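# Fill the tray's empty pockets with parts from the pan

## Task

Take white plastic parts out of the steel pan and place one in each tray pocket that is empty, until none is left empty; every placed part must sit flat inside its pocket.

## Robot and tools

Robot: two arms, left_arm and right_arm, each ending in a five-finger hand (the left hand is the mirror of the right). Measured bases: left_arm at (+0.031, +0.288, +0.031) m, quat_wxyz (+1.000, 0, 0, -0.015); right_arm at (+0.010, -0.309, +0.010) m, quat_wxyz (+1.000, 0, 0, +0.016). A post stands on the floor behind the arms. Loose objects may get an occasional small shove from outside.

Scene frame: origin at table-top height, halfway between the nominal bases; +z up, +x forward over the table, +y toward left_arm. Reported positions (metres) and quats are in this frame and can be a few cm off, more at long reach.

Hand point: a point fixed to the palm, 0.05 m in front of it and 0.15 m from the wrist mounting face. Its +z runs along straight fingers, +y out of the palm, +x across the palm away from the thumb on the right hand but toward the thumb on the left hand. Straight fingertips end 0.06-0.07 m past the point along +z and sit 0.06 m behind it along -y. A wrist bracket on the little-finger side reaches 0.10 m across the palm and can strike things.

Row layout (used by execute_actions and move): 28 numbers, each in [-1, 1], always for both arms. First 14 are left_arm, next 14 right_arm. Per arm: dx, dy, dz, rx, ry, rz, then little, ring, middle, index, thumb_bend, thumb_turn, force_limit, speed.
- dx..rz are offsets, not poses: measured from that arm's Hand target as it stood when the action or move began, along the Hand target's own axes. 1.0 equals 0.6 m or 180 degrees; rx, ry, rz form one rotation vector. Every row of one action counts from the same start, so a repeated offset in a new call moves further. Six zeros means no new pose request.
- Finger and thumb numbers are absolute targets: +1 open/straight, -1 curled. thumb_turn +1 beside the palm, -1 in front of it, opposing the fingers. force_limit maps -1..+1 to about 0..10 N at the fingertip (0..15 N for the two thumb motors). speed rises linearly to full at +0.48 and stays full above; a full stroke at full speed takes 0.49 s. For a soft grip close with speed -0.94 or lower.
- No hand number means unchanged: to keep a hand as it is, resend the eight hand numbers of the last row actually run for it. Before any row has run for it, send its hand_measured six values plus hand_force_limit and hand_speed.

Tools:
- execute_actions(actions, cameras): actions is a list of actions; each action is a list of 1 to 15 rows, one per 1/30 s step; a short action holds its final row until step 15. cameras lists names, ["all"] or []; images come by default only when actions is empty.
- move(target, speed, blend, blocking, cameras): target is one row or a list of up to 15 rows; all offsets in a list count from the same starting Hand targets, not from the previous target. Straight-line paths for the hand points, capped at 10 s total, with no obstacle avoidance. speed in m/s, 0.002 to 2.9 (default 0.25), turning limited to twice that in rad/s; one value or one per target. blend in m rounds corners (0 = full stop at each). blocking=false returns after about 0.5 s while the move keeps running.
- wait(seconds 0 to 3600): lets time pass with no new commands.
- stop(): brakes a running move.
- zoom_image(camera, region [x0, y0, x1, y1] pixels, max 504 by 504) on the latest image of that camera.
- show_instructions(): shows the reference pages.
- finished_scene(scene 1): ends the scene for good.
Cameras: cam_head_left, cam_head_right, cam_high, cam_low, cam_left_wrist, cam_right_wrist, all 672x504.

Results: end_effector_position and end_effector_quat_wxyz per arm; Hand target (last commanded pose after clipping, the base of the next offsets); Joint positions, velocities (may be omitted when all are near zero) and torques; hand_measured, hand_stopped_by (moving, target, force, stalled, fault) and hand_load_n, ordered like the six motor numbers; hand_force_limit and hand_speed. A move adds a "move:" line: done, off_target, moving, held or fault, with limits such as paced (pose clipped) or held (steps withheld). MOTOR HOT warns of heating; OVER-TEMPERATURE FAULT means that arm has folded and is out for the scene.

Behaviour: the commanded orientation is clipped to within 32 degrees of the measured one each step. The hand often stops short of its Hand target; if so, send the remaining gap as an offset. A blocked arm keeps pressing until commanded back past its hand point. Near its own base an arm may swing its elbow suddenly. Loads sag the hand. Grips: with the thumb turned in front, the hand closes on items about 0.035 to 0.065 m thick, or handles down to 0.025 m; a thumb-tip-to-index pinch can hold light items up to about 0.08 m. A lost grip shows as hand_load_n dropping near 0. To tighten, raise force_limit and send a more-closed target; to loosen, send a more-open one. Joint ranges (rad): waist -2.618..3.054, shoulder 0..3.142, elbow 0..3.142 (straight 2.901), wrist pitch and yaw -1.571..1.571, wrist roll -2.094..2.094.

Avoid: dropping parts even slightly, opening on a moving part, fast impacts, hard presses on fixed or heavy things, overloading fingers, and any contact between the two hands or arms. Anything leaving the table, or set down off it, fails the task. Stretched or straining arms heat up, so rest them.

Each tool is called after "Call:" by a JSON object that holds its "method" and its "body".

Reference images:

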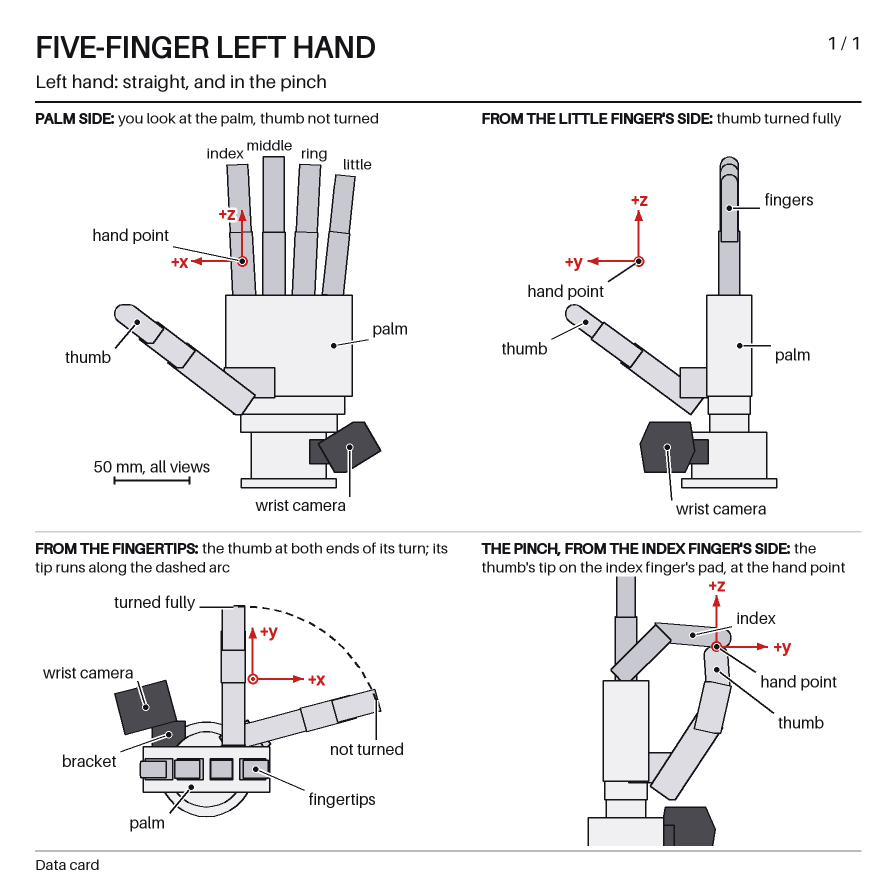

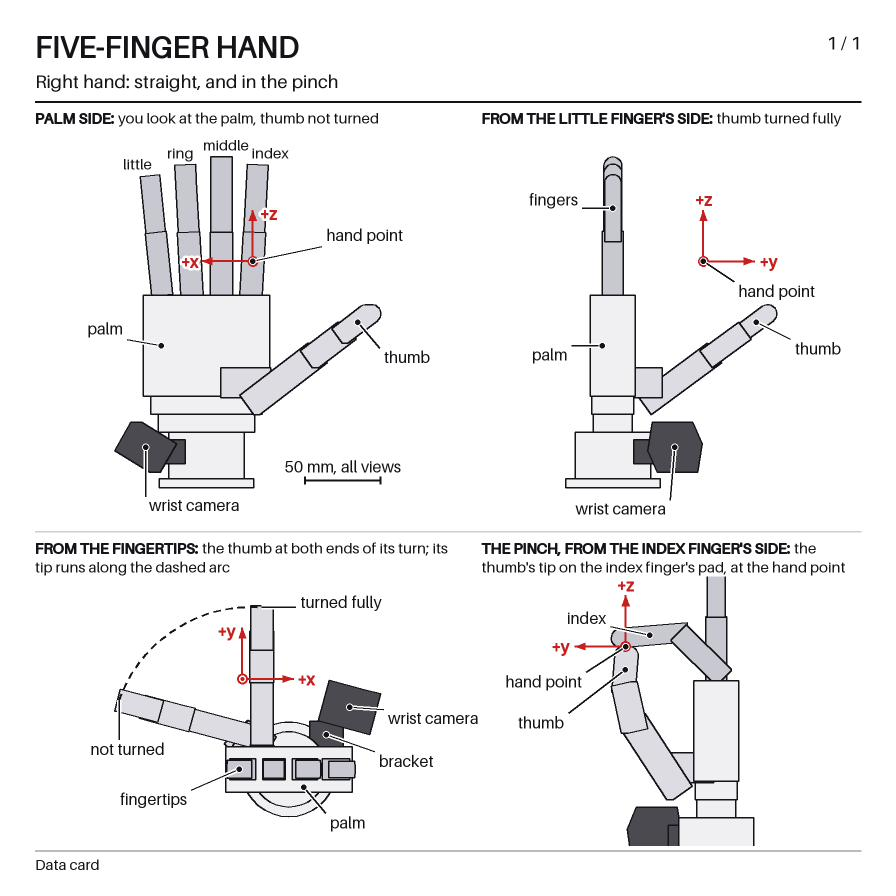

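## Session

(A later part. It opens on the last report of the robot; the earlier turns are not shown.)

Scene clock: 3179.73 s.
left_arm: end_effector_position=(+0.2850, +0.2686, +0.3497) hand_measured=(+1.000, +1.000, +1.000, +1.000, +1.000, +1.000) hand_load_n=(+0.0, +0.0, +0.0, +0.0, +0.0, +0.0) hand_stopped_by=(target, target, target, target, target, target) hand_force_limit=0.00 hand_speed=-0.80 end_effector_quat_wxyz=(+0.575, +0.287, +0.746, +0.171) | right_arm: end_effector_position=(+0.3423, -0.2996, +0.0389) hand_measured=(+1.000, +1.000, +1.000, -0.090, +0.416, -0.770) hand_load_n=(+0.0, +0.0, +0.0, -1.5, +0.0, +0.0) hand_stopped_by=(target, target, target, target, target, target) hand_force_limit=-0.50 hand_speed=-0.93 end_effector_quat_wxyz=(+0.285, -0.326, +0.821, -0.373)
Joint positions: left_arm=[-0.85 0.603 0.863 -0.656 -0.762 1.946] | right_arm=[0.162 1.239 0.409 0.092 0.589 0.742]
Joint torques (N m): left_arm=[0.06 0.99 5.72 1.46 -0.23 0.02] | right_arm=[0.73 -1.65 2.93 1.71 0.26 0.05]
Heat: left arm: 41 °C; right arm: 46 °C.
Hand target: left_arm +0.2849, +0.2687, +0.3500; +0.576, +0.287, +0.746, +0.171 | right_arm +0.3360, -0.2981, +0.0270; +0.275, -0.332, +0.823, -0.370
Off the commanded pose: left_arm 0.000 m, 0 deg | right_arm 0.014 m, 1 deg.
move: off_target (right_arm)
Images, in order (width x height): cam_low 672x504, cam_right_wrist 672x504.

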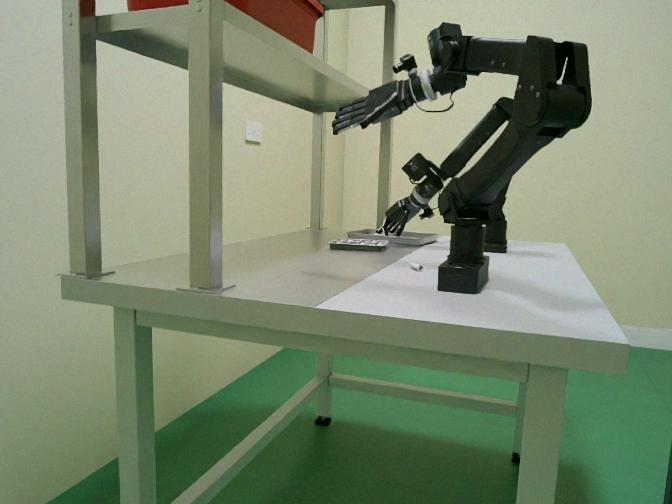

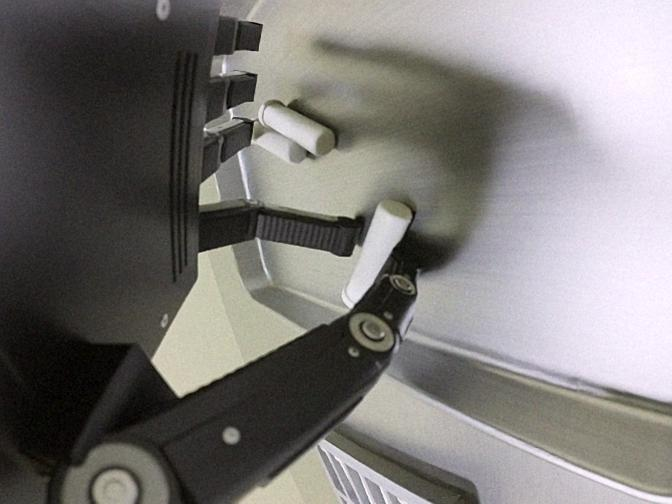

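Call:
{"method": "move", "body": {"target": [0,0,0,0,0,0,1,1,1,1,1,1,0,-0.8,0,0,0,0,0,0,1,1,1,-0.33,0.17,-0.77,-0.5,-0.93], "speed": 0.03, "cameras": ["cam_right_wrist","cam_low","cam_high","cam_head_left"]}}

Call:
{"method": "zoom_image", "body": {"camera": "cam_right_wrist", "region": [300, 170, 460, 320]}}

Call:
{"method": "zoom_image", "body": {"camera": "cam_high", "region": [350, 130, 406, 186]}}

Scene clock: 3187.40 s.
left_arm: end_effector_position=(+0.2850, +0.2686, +0.3497) hand_measured=(+1.000, +1.000, +1.000, +1.000, +1.000, +1.000) hand_load_n=(-0.5, -0.5, +0.0, +0.0, +0.0, +0.0) hand_stopped_by=(target, target, target, target, target, target) hand_force_limit=0.00 hand_speed=-0.80 end_effector_quat_wxyz=(+0.575, +0.287, +0.746, +0.171) | right_arm: end_effector_position=(+0.3421, -0.2997, +0.0387) hand_measured=(+1.000, +1.000, +1.000, -0.206, +0.348, -0.770) hand_load_n=(+0.0, +0.0, +0.0, +5.0, +4.0, -1.0) hand_stopped_by=(target, target, target, force, force, target) hand_force_limit=-0.50 hand_speed=-0.93 end_effector_quat_wxyz=(+0.285, -0.325, +0.821, -0.373)
Joint positions: left_arm=[-0.85 0.603 0.863 -0.656 -0.762 1.946] | right_arm=[0.162 1.239 0.408 0.093 0.59 0.742]
Joint torques (N m): left_arm=[0.09 0.98 5.74 1.47 -0.23 0.02] | right_arm=[0.73 -1.63 3.03 1.71 0.25 0.05]
Heat: left arm: 41 °C; right arm: 46 °C.
Hand target: left_arm +0.2849, +0.2687, +0.3500; +0.576, +0.287, +0.746, +0.171 | right_arm +0.3361, -0.2981, +0.0271; +0.275, -0.332, +0.823, -0.370
Off the commanded pose: left_arm 0.000 m, 0 deg | right_arm 0.013 m, 1 deg.
move: done
Images, in order (width x height): cam_head_left 672x504, cam_high 672x504, cam_low 672x504, cam_right_wrist 672x504.

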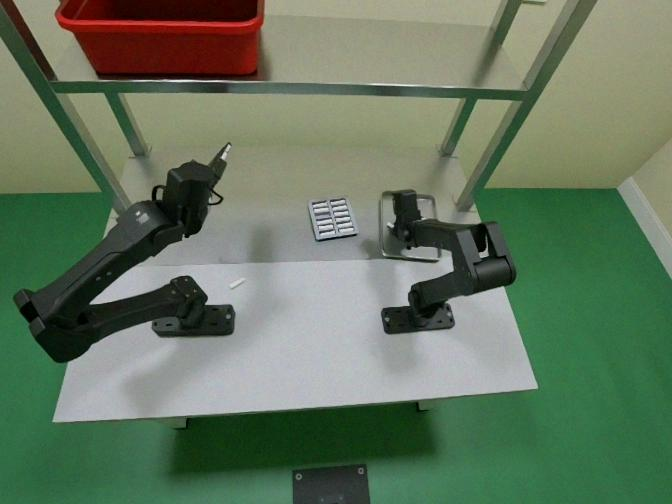

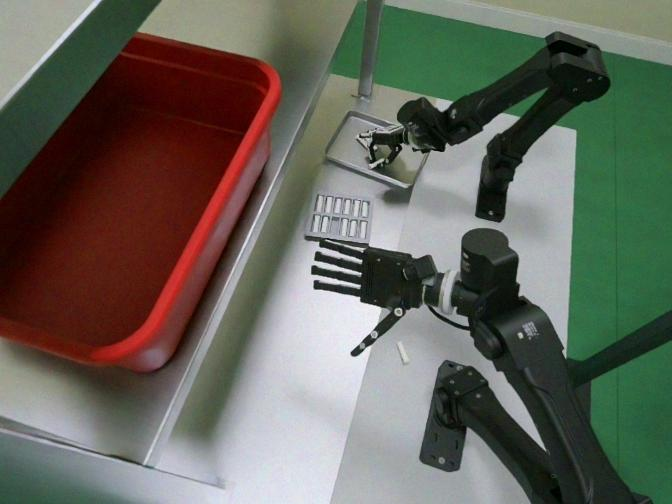

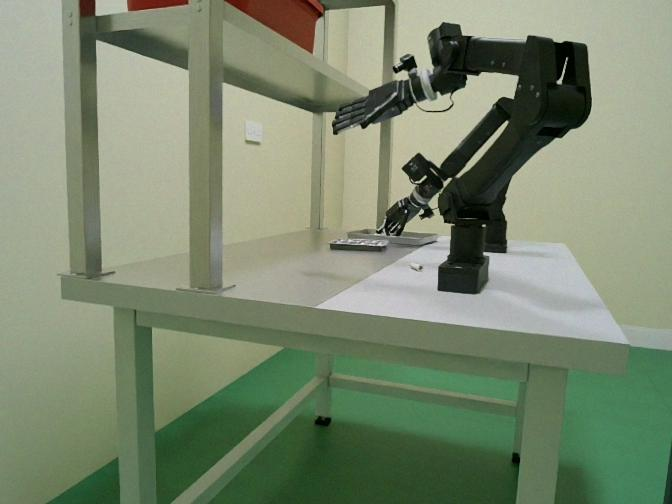

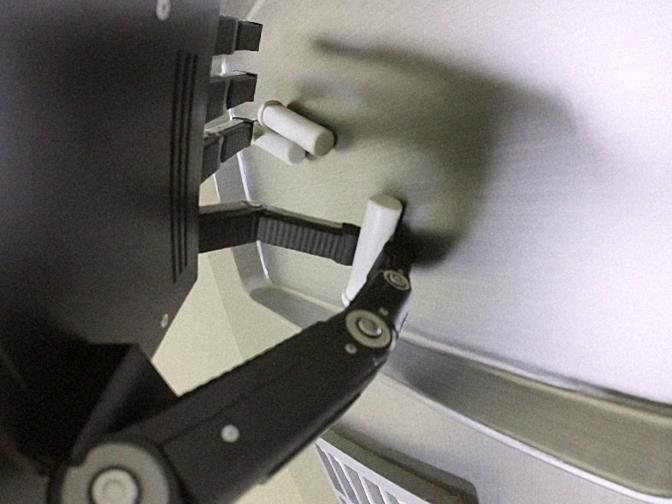

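Scaled by 3.150 from the camera's image (finer frame: 960x720).

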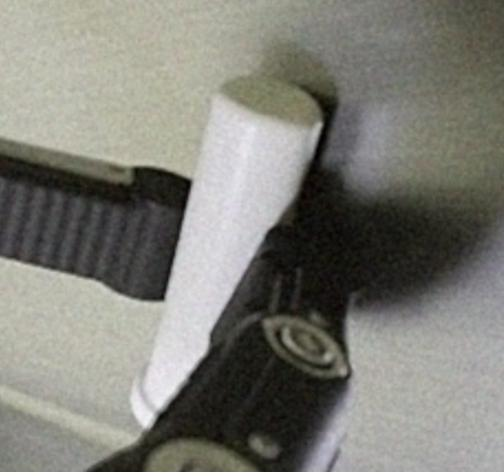

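Scaled by 9.000 from the camera's image (finer frame: 960x720).

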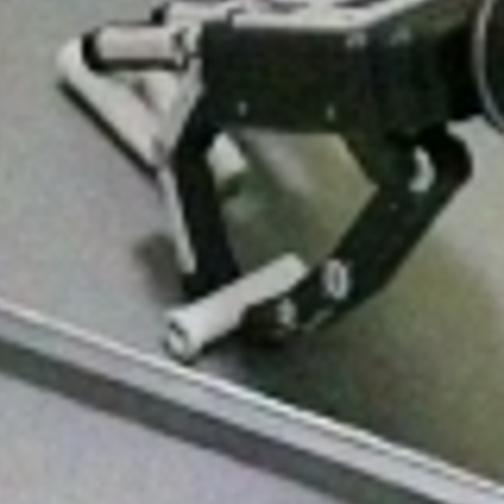

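Call:
{"method": "move", "body": {"target": [0,0,0,0,0,0,1,1,1,1,1,1,0,-0.8,-0.01737,-0.04901,-0.02772,0,0,0,1,1,1,-0.33,0.17,-0.77,-0.5,-0.93], "speed": 0.04, "cameras": ["cam_right_wrist","cam_low","cam_high"]}}

Call:
{"method": "zoom_image", "body": {"camera": "cam_right_wrist", "region": [300, 150, 460, 320]}}

Call:
{"method": "zoom_image", "body": {"camera": "cam_high", "region": [350, 120, 406, 176]}}

Call:
{"method": "zoom_image", "body": {"camera": "cam_low", "region": [360, 200, 430, 250]}}

Scene clock: 3198.63 s.
left_arm: end_effector_position=(+0.2850, +0.2686, +0.3497) hand_measured=(+1.000, +1.000, +1.000, +1.000, +1.000, +1.000) hand_load_n=(+0.0, +0.0, +0.0, +0.0, +0.0, +0.0) hand_stopped_by=(target, target, target, target, target, target) hand_force_limit=0.00 hand_speed=-0.80 end_effector_quat_wxyz=(+0.575, +0.287, +0.746, +0.171) | right_arm: end_effector_position=(+0.3414, -0.2998, +0.0583) hand_measured=(+1.000, +1.000, +1.000, -0.206, +0.348, -0.770) hand_load_n=(+0.0, +0.0, +0.0, +5.0, +4.0, -1.0) hand_stopped_by=(target, target, target, force, force, target) hand_force_limit=-0.50 hand_speed=-0.93 end_effector_quat_wxyz=(+0.275, -0.330, +0.823, -0.371)
Joint positions: left_arm=[-0.85 0.603 0.863 -0.656 -0.762 1.946] | right_arm=[0.162 1.189 0.489 -0.061 0.59 0.742]
Joint torques (N m): left_arm=[0.06 0.99 5.75 1.46 -0.23 0.02] | right_arm=[0.35 -3.69 5.72 1.34 0.22 -0.01]
Heat: left arm: 41 °C; right arm: 45 °C.
Hand target: left_arm +0.2849, +0.2687, +0.3500; +0.576, +0.287, +0.746, +0.171 | right_arm +0.3411, -0.2981, +0.0620; +0.275, -0.332, +0.823, -0.370
Off the commanded pose: left_arm 0.000 m, 0 deg | right_arm 0.004 m, 0 deg.
move: done
Images, in order (width x height): cam_high 672x504, cam_low 672x504, cam_right_wrist 672x504.

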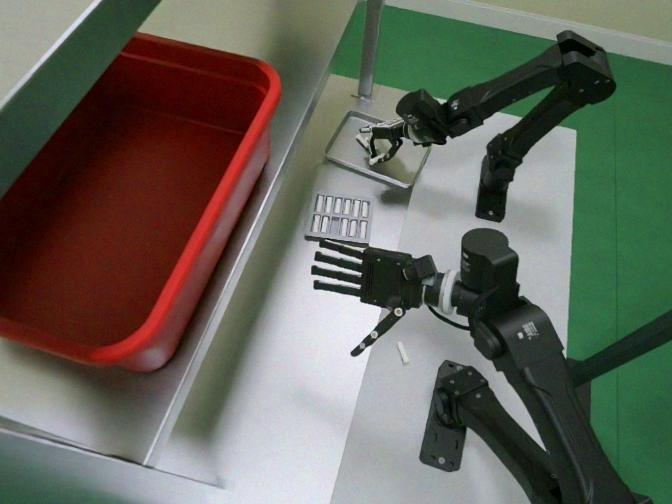

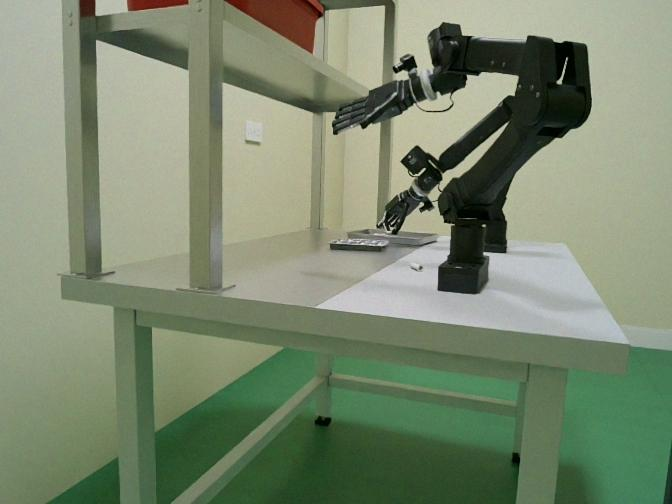

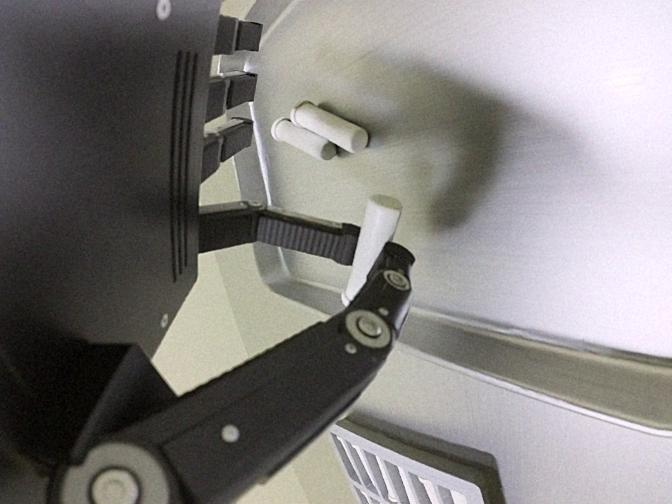

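Scaled by 2.965 from the camera's image (finer frame: 960x720).

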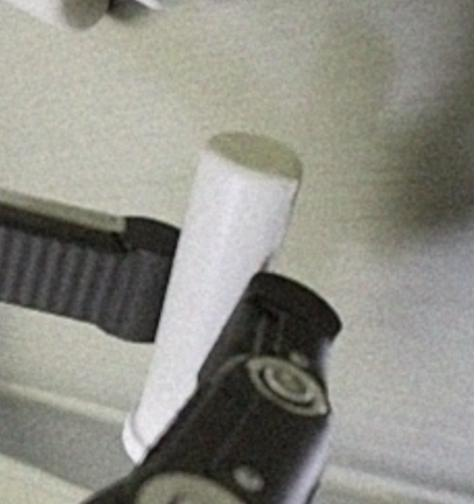

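Scaled by 9.000 from the camera's image (finer frame: 960x720).

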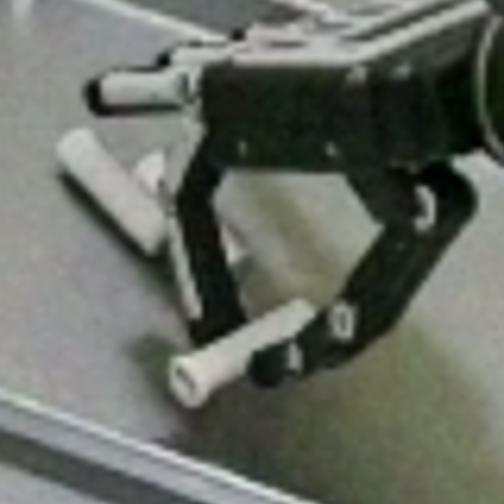

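Scaled by 7.200 from the camera's image (finer frame: 960x720).

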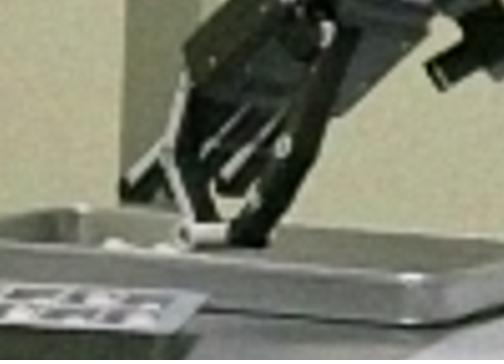

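Call:
{"method": "move", "body": {"target": [[0,0,0,0,0,0,1,1,1,1,1,1,0,-0.8,-0.0253,-0.09627,-0.06995,0,0,0,1,1,1,-0.33,0.17,-0.77,-0.5,-0.93],[0,0,0,0,0,0,1,1,1,1,1,1,0,-0.8,-0.3691,0.06732,-0.17077,-0.0595,-0.2054,-0.1520,1,1,1,-0.33,0.17,-0.77,-0.5,-0.93]], "speed": 0.1, "blend": 0.02, "cameras": ["cam_head_left","cam_high","cam_low","cam_right_wrist"]}}

Call:
{"method": "zoom_image", "body": {"camera": "cam_high", "region": [295, 160, 375, 250]}}

Call:
{"method": "zoom_image", "body": {"camera": "cam_low", "region": [320, 190, 400, 250]}}

Call:
{"method": "zoom_image", "body": {"camera": "cam_head_left", "region": [290, 180, 370, 250]}}

Scene clock: 3226.53 s.
left_arm: end_effector_position=(+0.2850, +0.2686, +0.3497) hand_measured=(+1.000, +1.000, +1.000, +1.000, +1.000, +1.000) hand_load_n=(+0.5, +0.0, +0.0, +0.0, +0.0, +0.0) hand_stopped_by=(target, target, target, target, target, target) hand_force_limit=0.00 hand_speed=-0.80 end_effector_quat_wxyz=(+0.575, +0.287, +0.746, +0.171) | right_arm: end_effector_position=(+0.3920, -0.0744, +0.1380) hand_measured=(+1.000, +1.000, +1.000, -0.206, +0.348, -0.770) hand_load_n=(+0.0, +0.0, +0.0, +4.5, +3.5, -1.0) hand_stopped_by=(target, target, target, force, force, target) hand_force_limit=-0.50 hand_speed=-0.93 end_effector_quat_wxyz=(-0.393, +0.630, -0.630, +0.227)
Joint positions: left_arm=[-0.85 0.603 0.863 -0.656 -0.762 1.946] | right_arm=[0.494 1.527 1.064 -0.183 0.212 0.419]
Joint torques (N m): left_arm=[0.06 0.99 5.74 1.46 -0.24 0.02] | right_arm=[0.54 -4.97 6.37 1.9 0 -0.1]
Heat: left arm: 41 °C; right arm: 44 °C.
Hand target: left_arm +0.2849, +0.2687, +0.3500; +0.576, +0.287, +0.746, +0.171 | right_arm +0.3949, -0.0678, +0.1351; -0.394, +0.636, -0.624, +0.224
Off the commanded pose: left_arm 0.000 m, 0 deg | right_arm 0.008 m, 1 deg.
move: done

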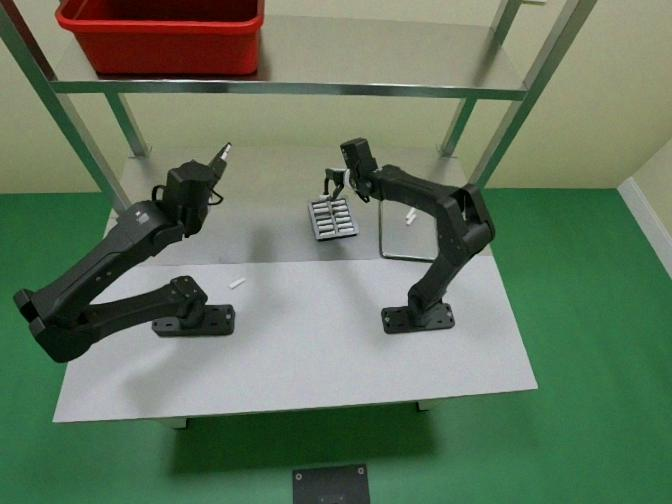

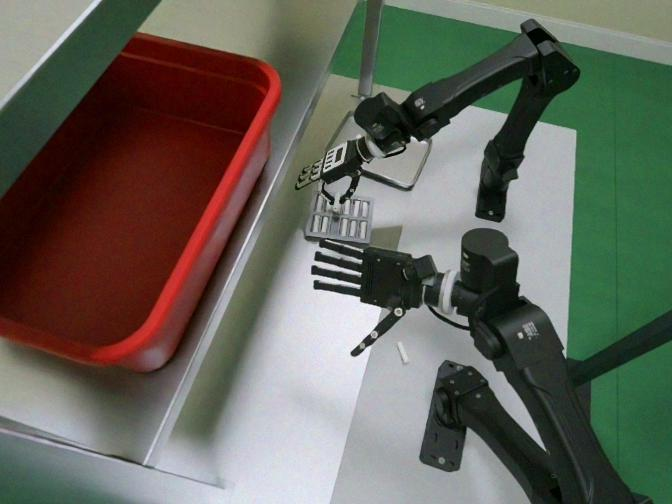

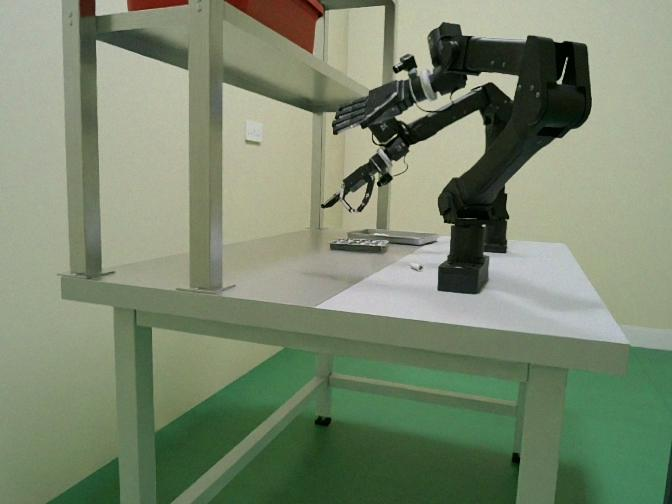

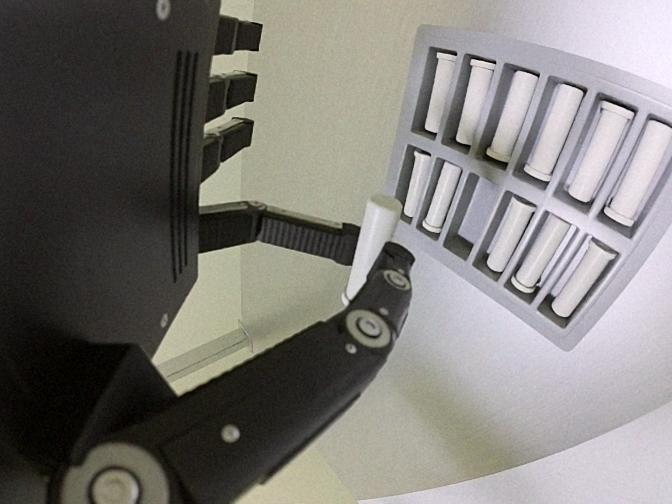

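Scaled by 5.600 from the camera's image (finer frame: 960x720).

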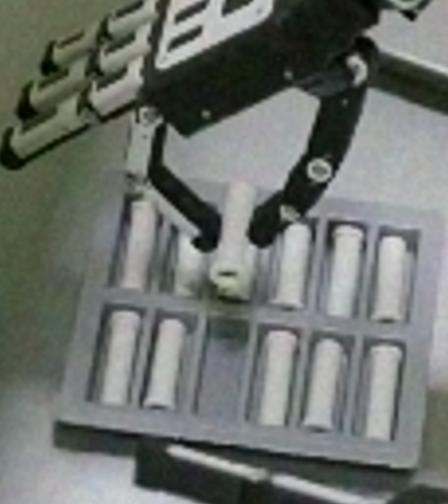

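Scaled by 6.300 from the camera's image (finer frame: 960x720).

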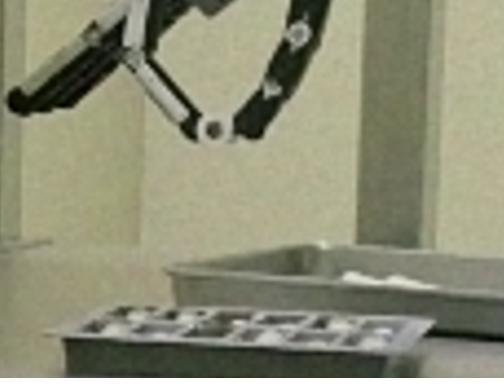

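Scaled by 6.300 from the camera's image (finer frame: 960x720).

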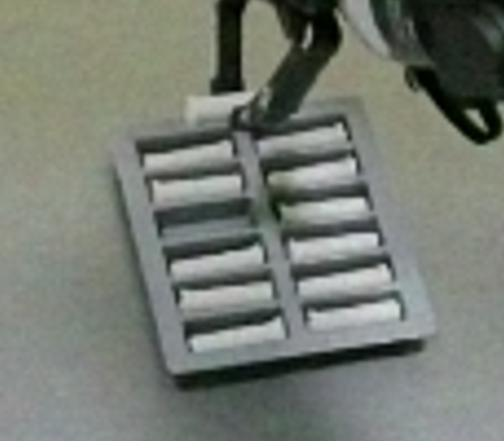

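Call:
{"method": "move", "body": {"target": [0,0,0,0,0,0,1,1,1,1,1,1,0,-0.8,0.02465,0.10148,0.06612,0,0,0,1,1,1,-0.33,0.17,-0.77,-0.5,-0.93], "speed": 0.08, "cameras": ["cam_head_left","cam_high","cam_low","cam_right_wrist"]}}

Call:
{"method": "zoom_image", "body": {"camera": "cam_high", "region": [305, 190, 361, 246]}}

Call:
{"method": "zoom_image", "body": {"camera": "cam_low", "region": [328, 215, 376, 251]}}

Call:
{"method": "zoom_image", "body": {"camera": "cam_head_left", "region": [306, 190, 354, 226]}}

Call:
{"method": "zoom_image", "body": {"camera": "cam_right_wrist", "region": [330, 150, 490, 270]}}

Scene clock: 3245.73 s.
left_arm: end_effector_position=(+0.2850, +0.2686, +0.3497) hand_measured=(+1.000, +1.000, +1.000, +1.000, +1.000, +1.000) hand_load_n=(+0.0, +0.0, +0.0, +0.0, +0.0, +0.0) hand_stopped_by=(target, target, target, target, target, target) hand_force_limit=0.00 hand_speed=-0.80 end_effector_quat_wxyz=(+0.575, +0.287, +0.746, +0.171) | right_arm: end_effector_position=(+0.3958, -0.0683, +0.0776) hand_measured=(+1.000, +1.000, +1.000, -0.206, +0.348, -0.770) hand_load_n=(+0.0, +0.0, +0.0, +5.0, +4.0, -1.0) hand_stopped_by=(target, target, target, force, force, target) hand_force_limit=-0.50 hand_speed=-0.93 end_effector_quat_wxyz=(-0.407, +0.627, -0.624, +0.228)
Joint positions: left_arm=[-0.85 0.603 0.863 -0.656 -0.762 1.946] | right_arm=[0.501 1.624 0.881 0.128 0.211 0.419]
Joint torques (N m): left_arm=[0.08 0.99 5.75 1.46 -0.23 0.02] | right_arm=[0.57 -5.48 3.44 1.94 0.05 -0.05]
Heat: left arm: 41 °C; right arm: 45 °C.
Hand target: left_arm +0.2849, +0.2687, +0.3500; +0.576, +0.287, +0.746, +0.171 | right_arm +0.3899, -0.0679, +0.0611; -0.394, +0.636, -0.624, +0.224
Off the commanded pose: left_arm 0.000 m, 0 deg | right_arm 0.018 m, 2 deg.
move: off_target (right_arm)

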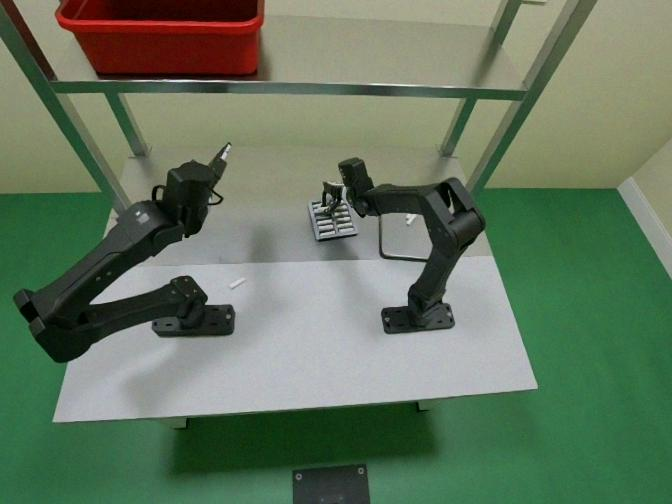

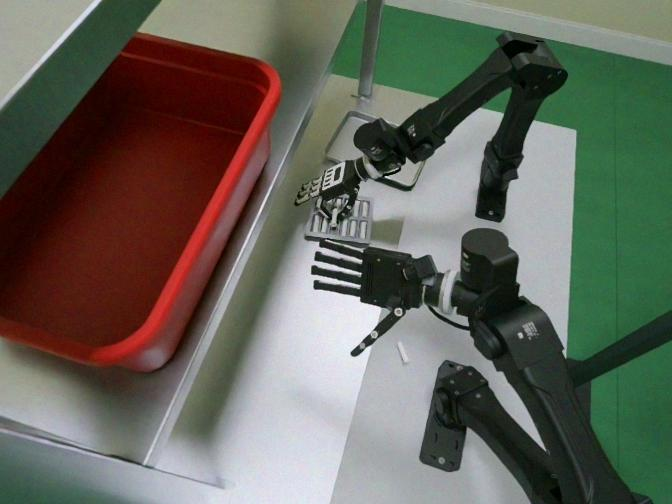

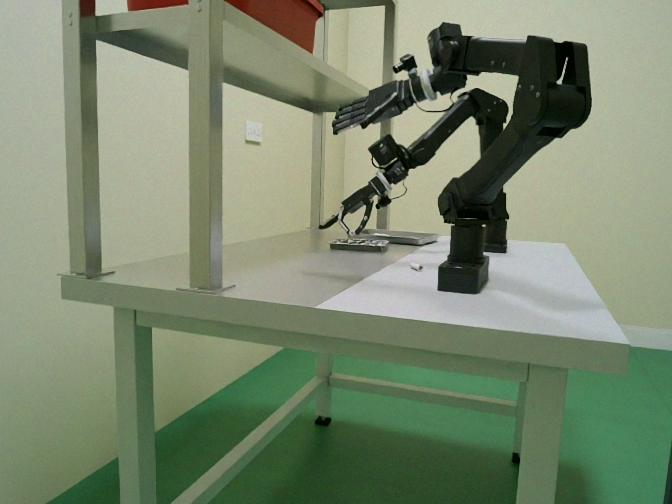

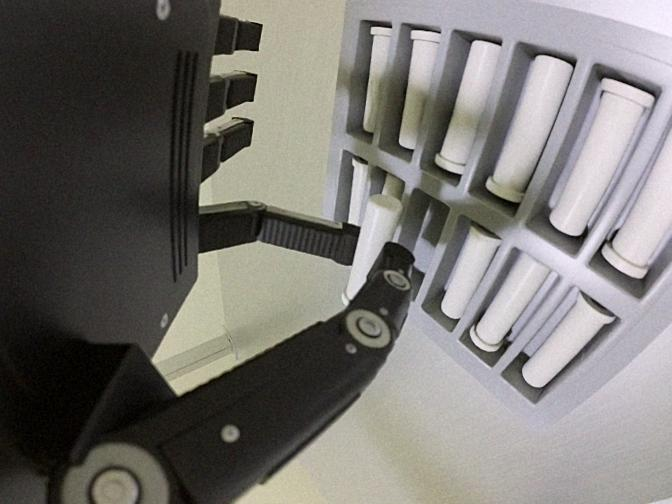

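Scaled by 9.000 from the camera's image (finer frame: 960x720).

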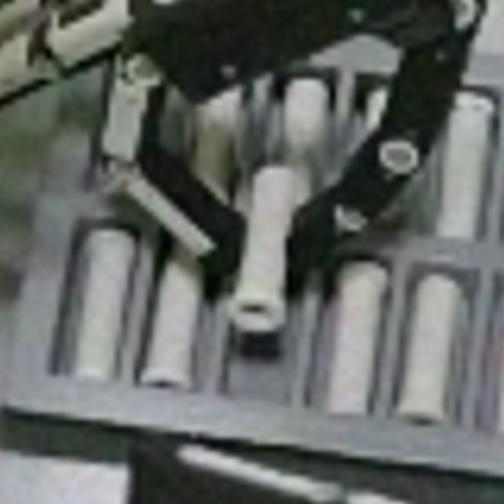

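Scaled by 10.500 from the camera's image (finer frame: 960x720).

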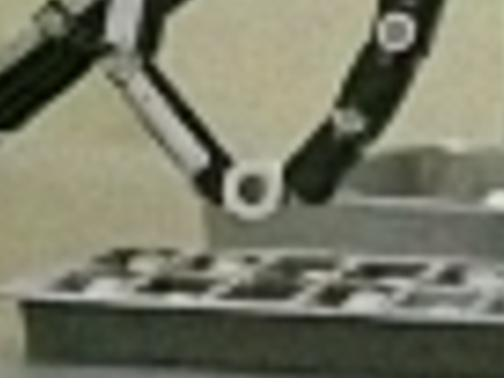

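Scaled by 10.500 from the camera's image (finer frame: 960x720).

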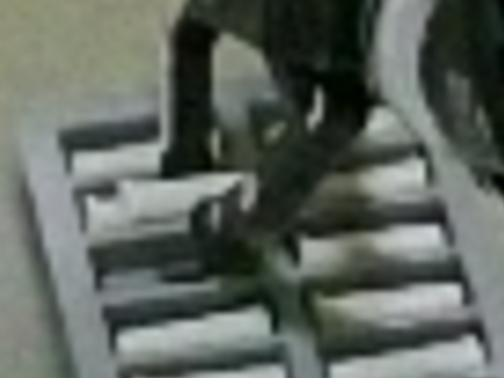

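Scaled by 3.150 from the camera's image (finer frame: 960x720).

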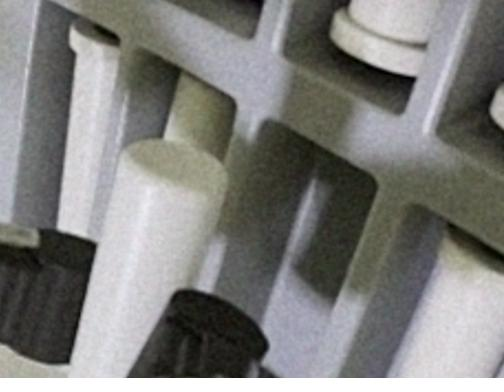

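Call:
{"method": "move", "body": {"target": [0,0,0,0,0,0,1,1,1,1,1,1,0,-0.8,0.00554,0.02083,0.0157,0,0,0,1,1,1,-0.33,0.17,-0.77,-0.5,-0.93], "speed": 0.04, "cameras": ["cam_head_left","cam_high","cam_low","cam_right_wrist"]}}

Call:
{"method": "zoom_image", "body": {"camera": "cam_high", "region": [316, 206, 348, 238]}}

Call:
{"method": "zoom_image", "body": {"camera": "cam_low", "region": [336, 230, 364, 251]}}

Call:
{"method": "zoom_image", "body": {"camera": "cam_head_left", "region": [308, 196, 340, 220]}}

Call:
{"method": "zoom_image", "body": {"camera": "cam_right_wrist", "region": [330, 150, 490, 270]}}

Scene clock: 3271.83 s.
left_arm: end_effector_position=(+0.2850, +0.2686, +0.3497) hand_measured=(+1.000, +1.000, +1.000, +1.000, +1.000, +1.000) hand_load_n=(+0.0, +0.0, +0.0, +0.0, +0.0, +0.0) hand_stopped_by=(target, target, target, target, target, target) hand_force_limit=0.00 hand_speed=-0.80 end_effector_quat_wxyz=(+0.575, +0.287, +0.746, +0.171) | right_arm: end_effector_position=(+0.3963, -0.0680, +0.0620) hand_measured=(+1.000, +1.000, +1.000, -0.206, +0.348, -0.770) hand_load_n=(+0.0, -0.5, +0.0, +5.0, +4.0, -1.0) hand_stopped_by=(target, target, target, force, force, target) hand_force_limit=-0.50 hand_speed=-0.93 end_effector_quat_wxyz=(-0.407, +0.627, -0.624, +0.228)
Joint positions: left_arm=[-0.85 0.603 0.863 -0.656 -0.762 1.946] | right_arm=[0.501 1.66 0.847 0.199 0.211 0.419]
Joint torques (N m): left_arm=[0.08 0.99 5.72 1.47 -0.23 0.02] | right_arm=[0.57 -5.48 3.3 1.93 0.05 -0.05]
Heat: left arm: 41 °C; right arm: 47 °C.
Hand target: left_arm +0.2849, +0.2687, +0.3500; +0.576, +0.287, +0.746, +0.171 | right_arm +0.3898, -0.0679, +0.0450; -0.394, +0.636, -0.624, +0.224
Off the commanded pose: left_arm 0.000 m, 0 deg | right_arm 0.018 m, 2 deg.
move: off_target (right_arm)

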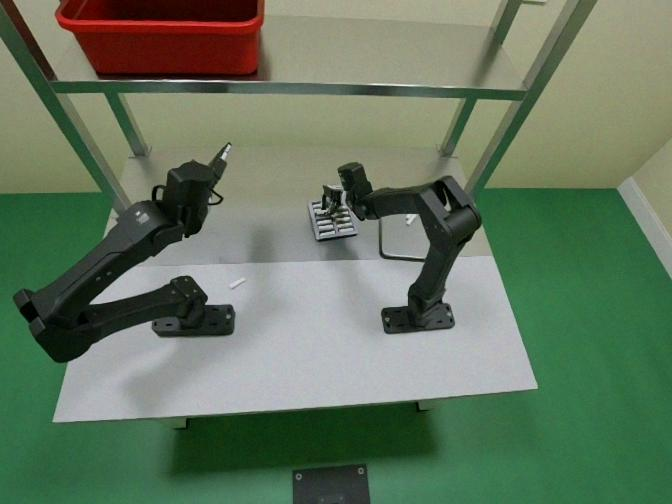

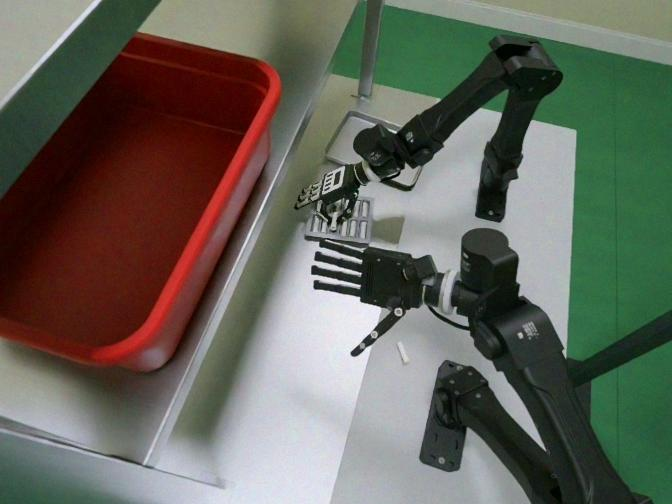

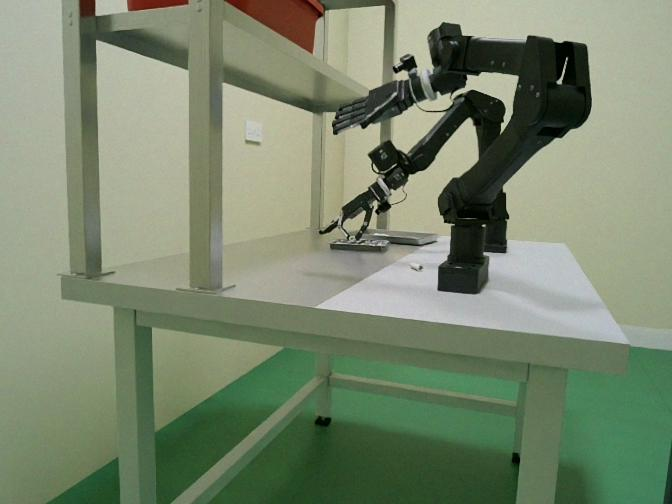

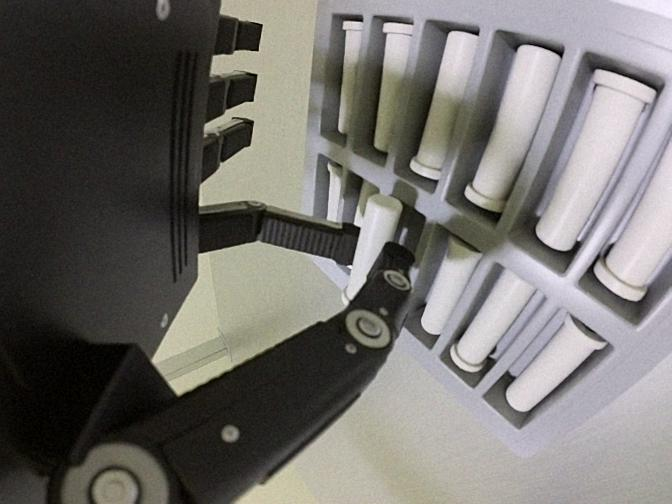

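Scaled by 15.750 from the camera's image (finer frame: 960x720).

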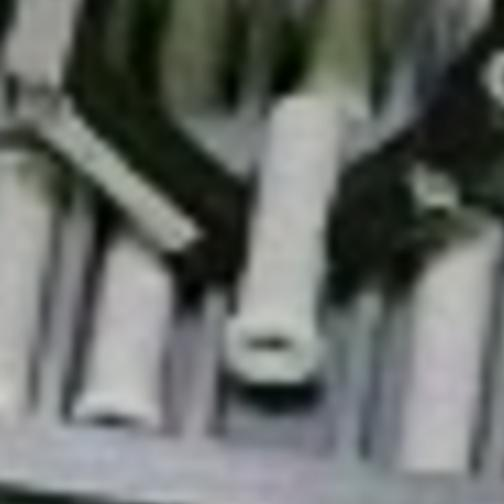

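Scaled by 18.000 from the camera's image (finer frame: 960x720).

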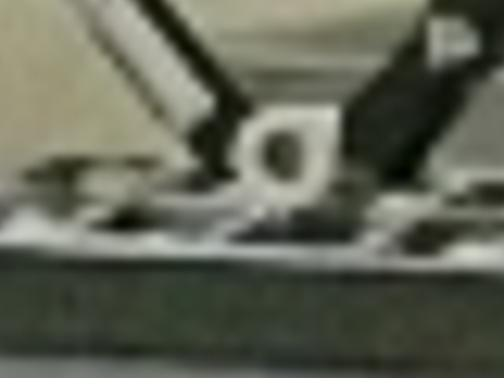

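Scaled by 15.750 from the camera's image (finer frame: 960x720).

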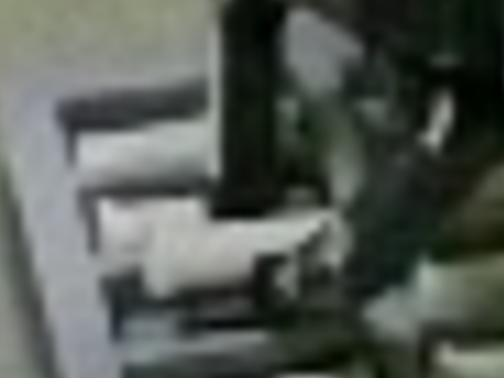

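Scaled by 3.150 from the camera's image (finer frame: 960x720).

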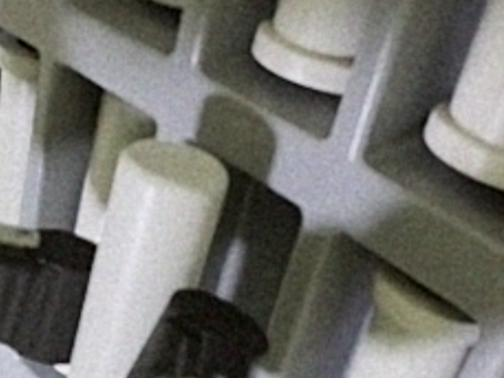

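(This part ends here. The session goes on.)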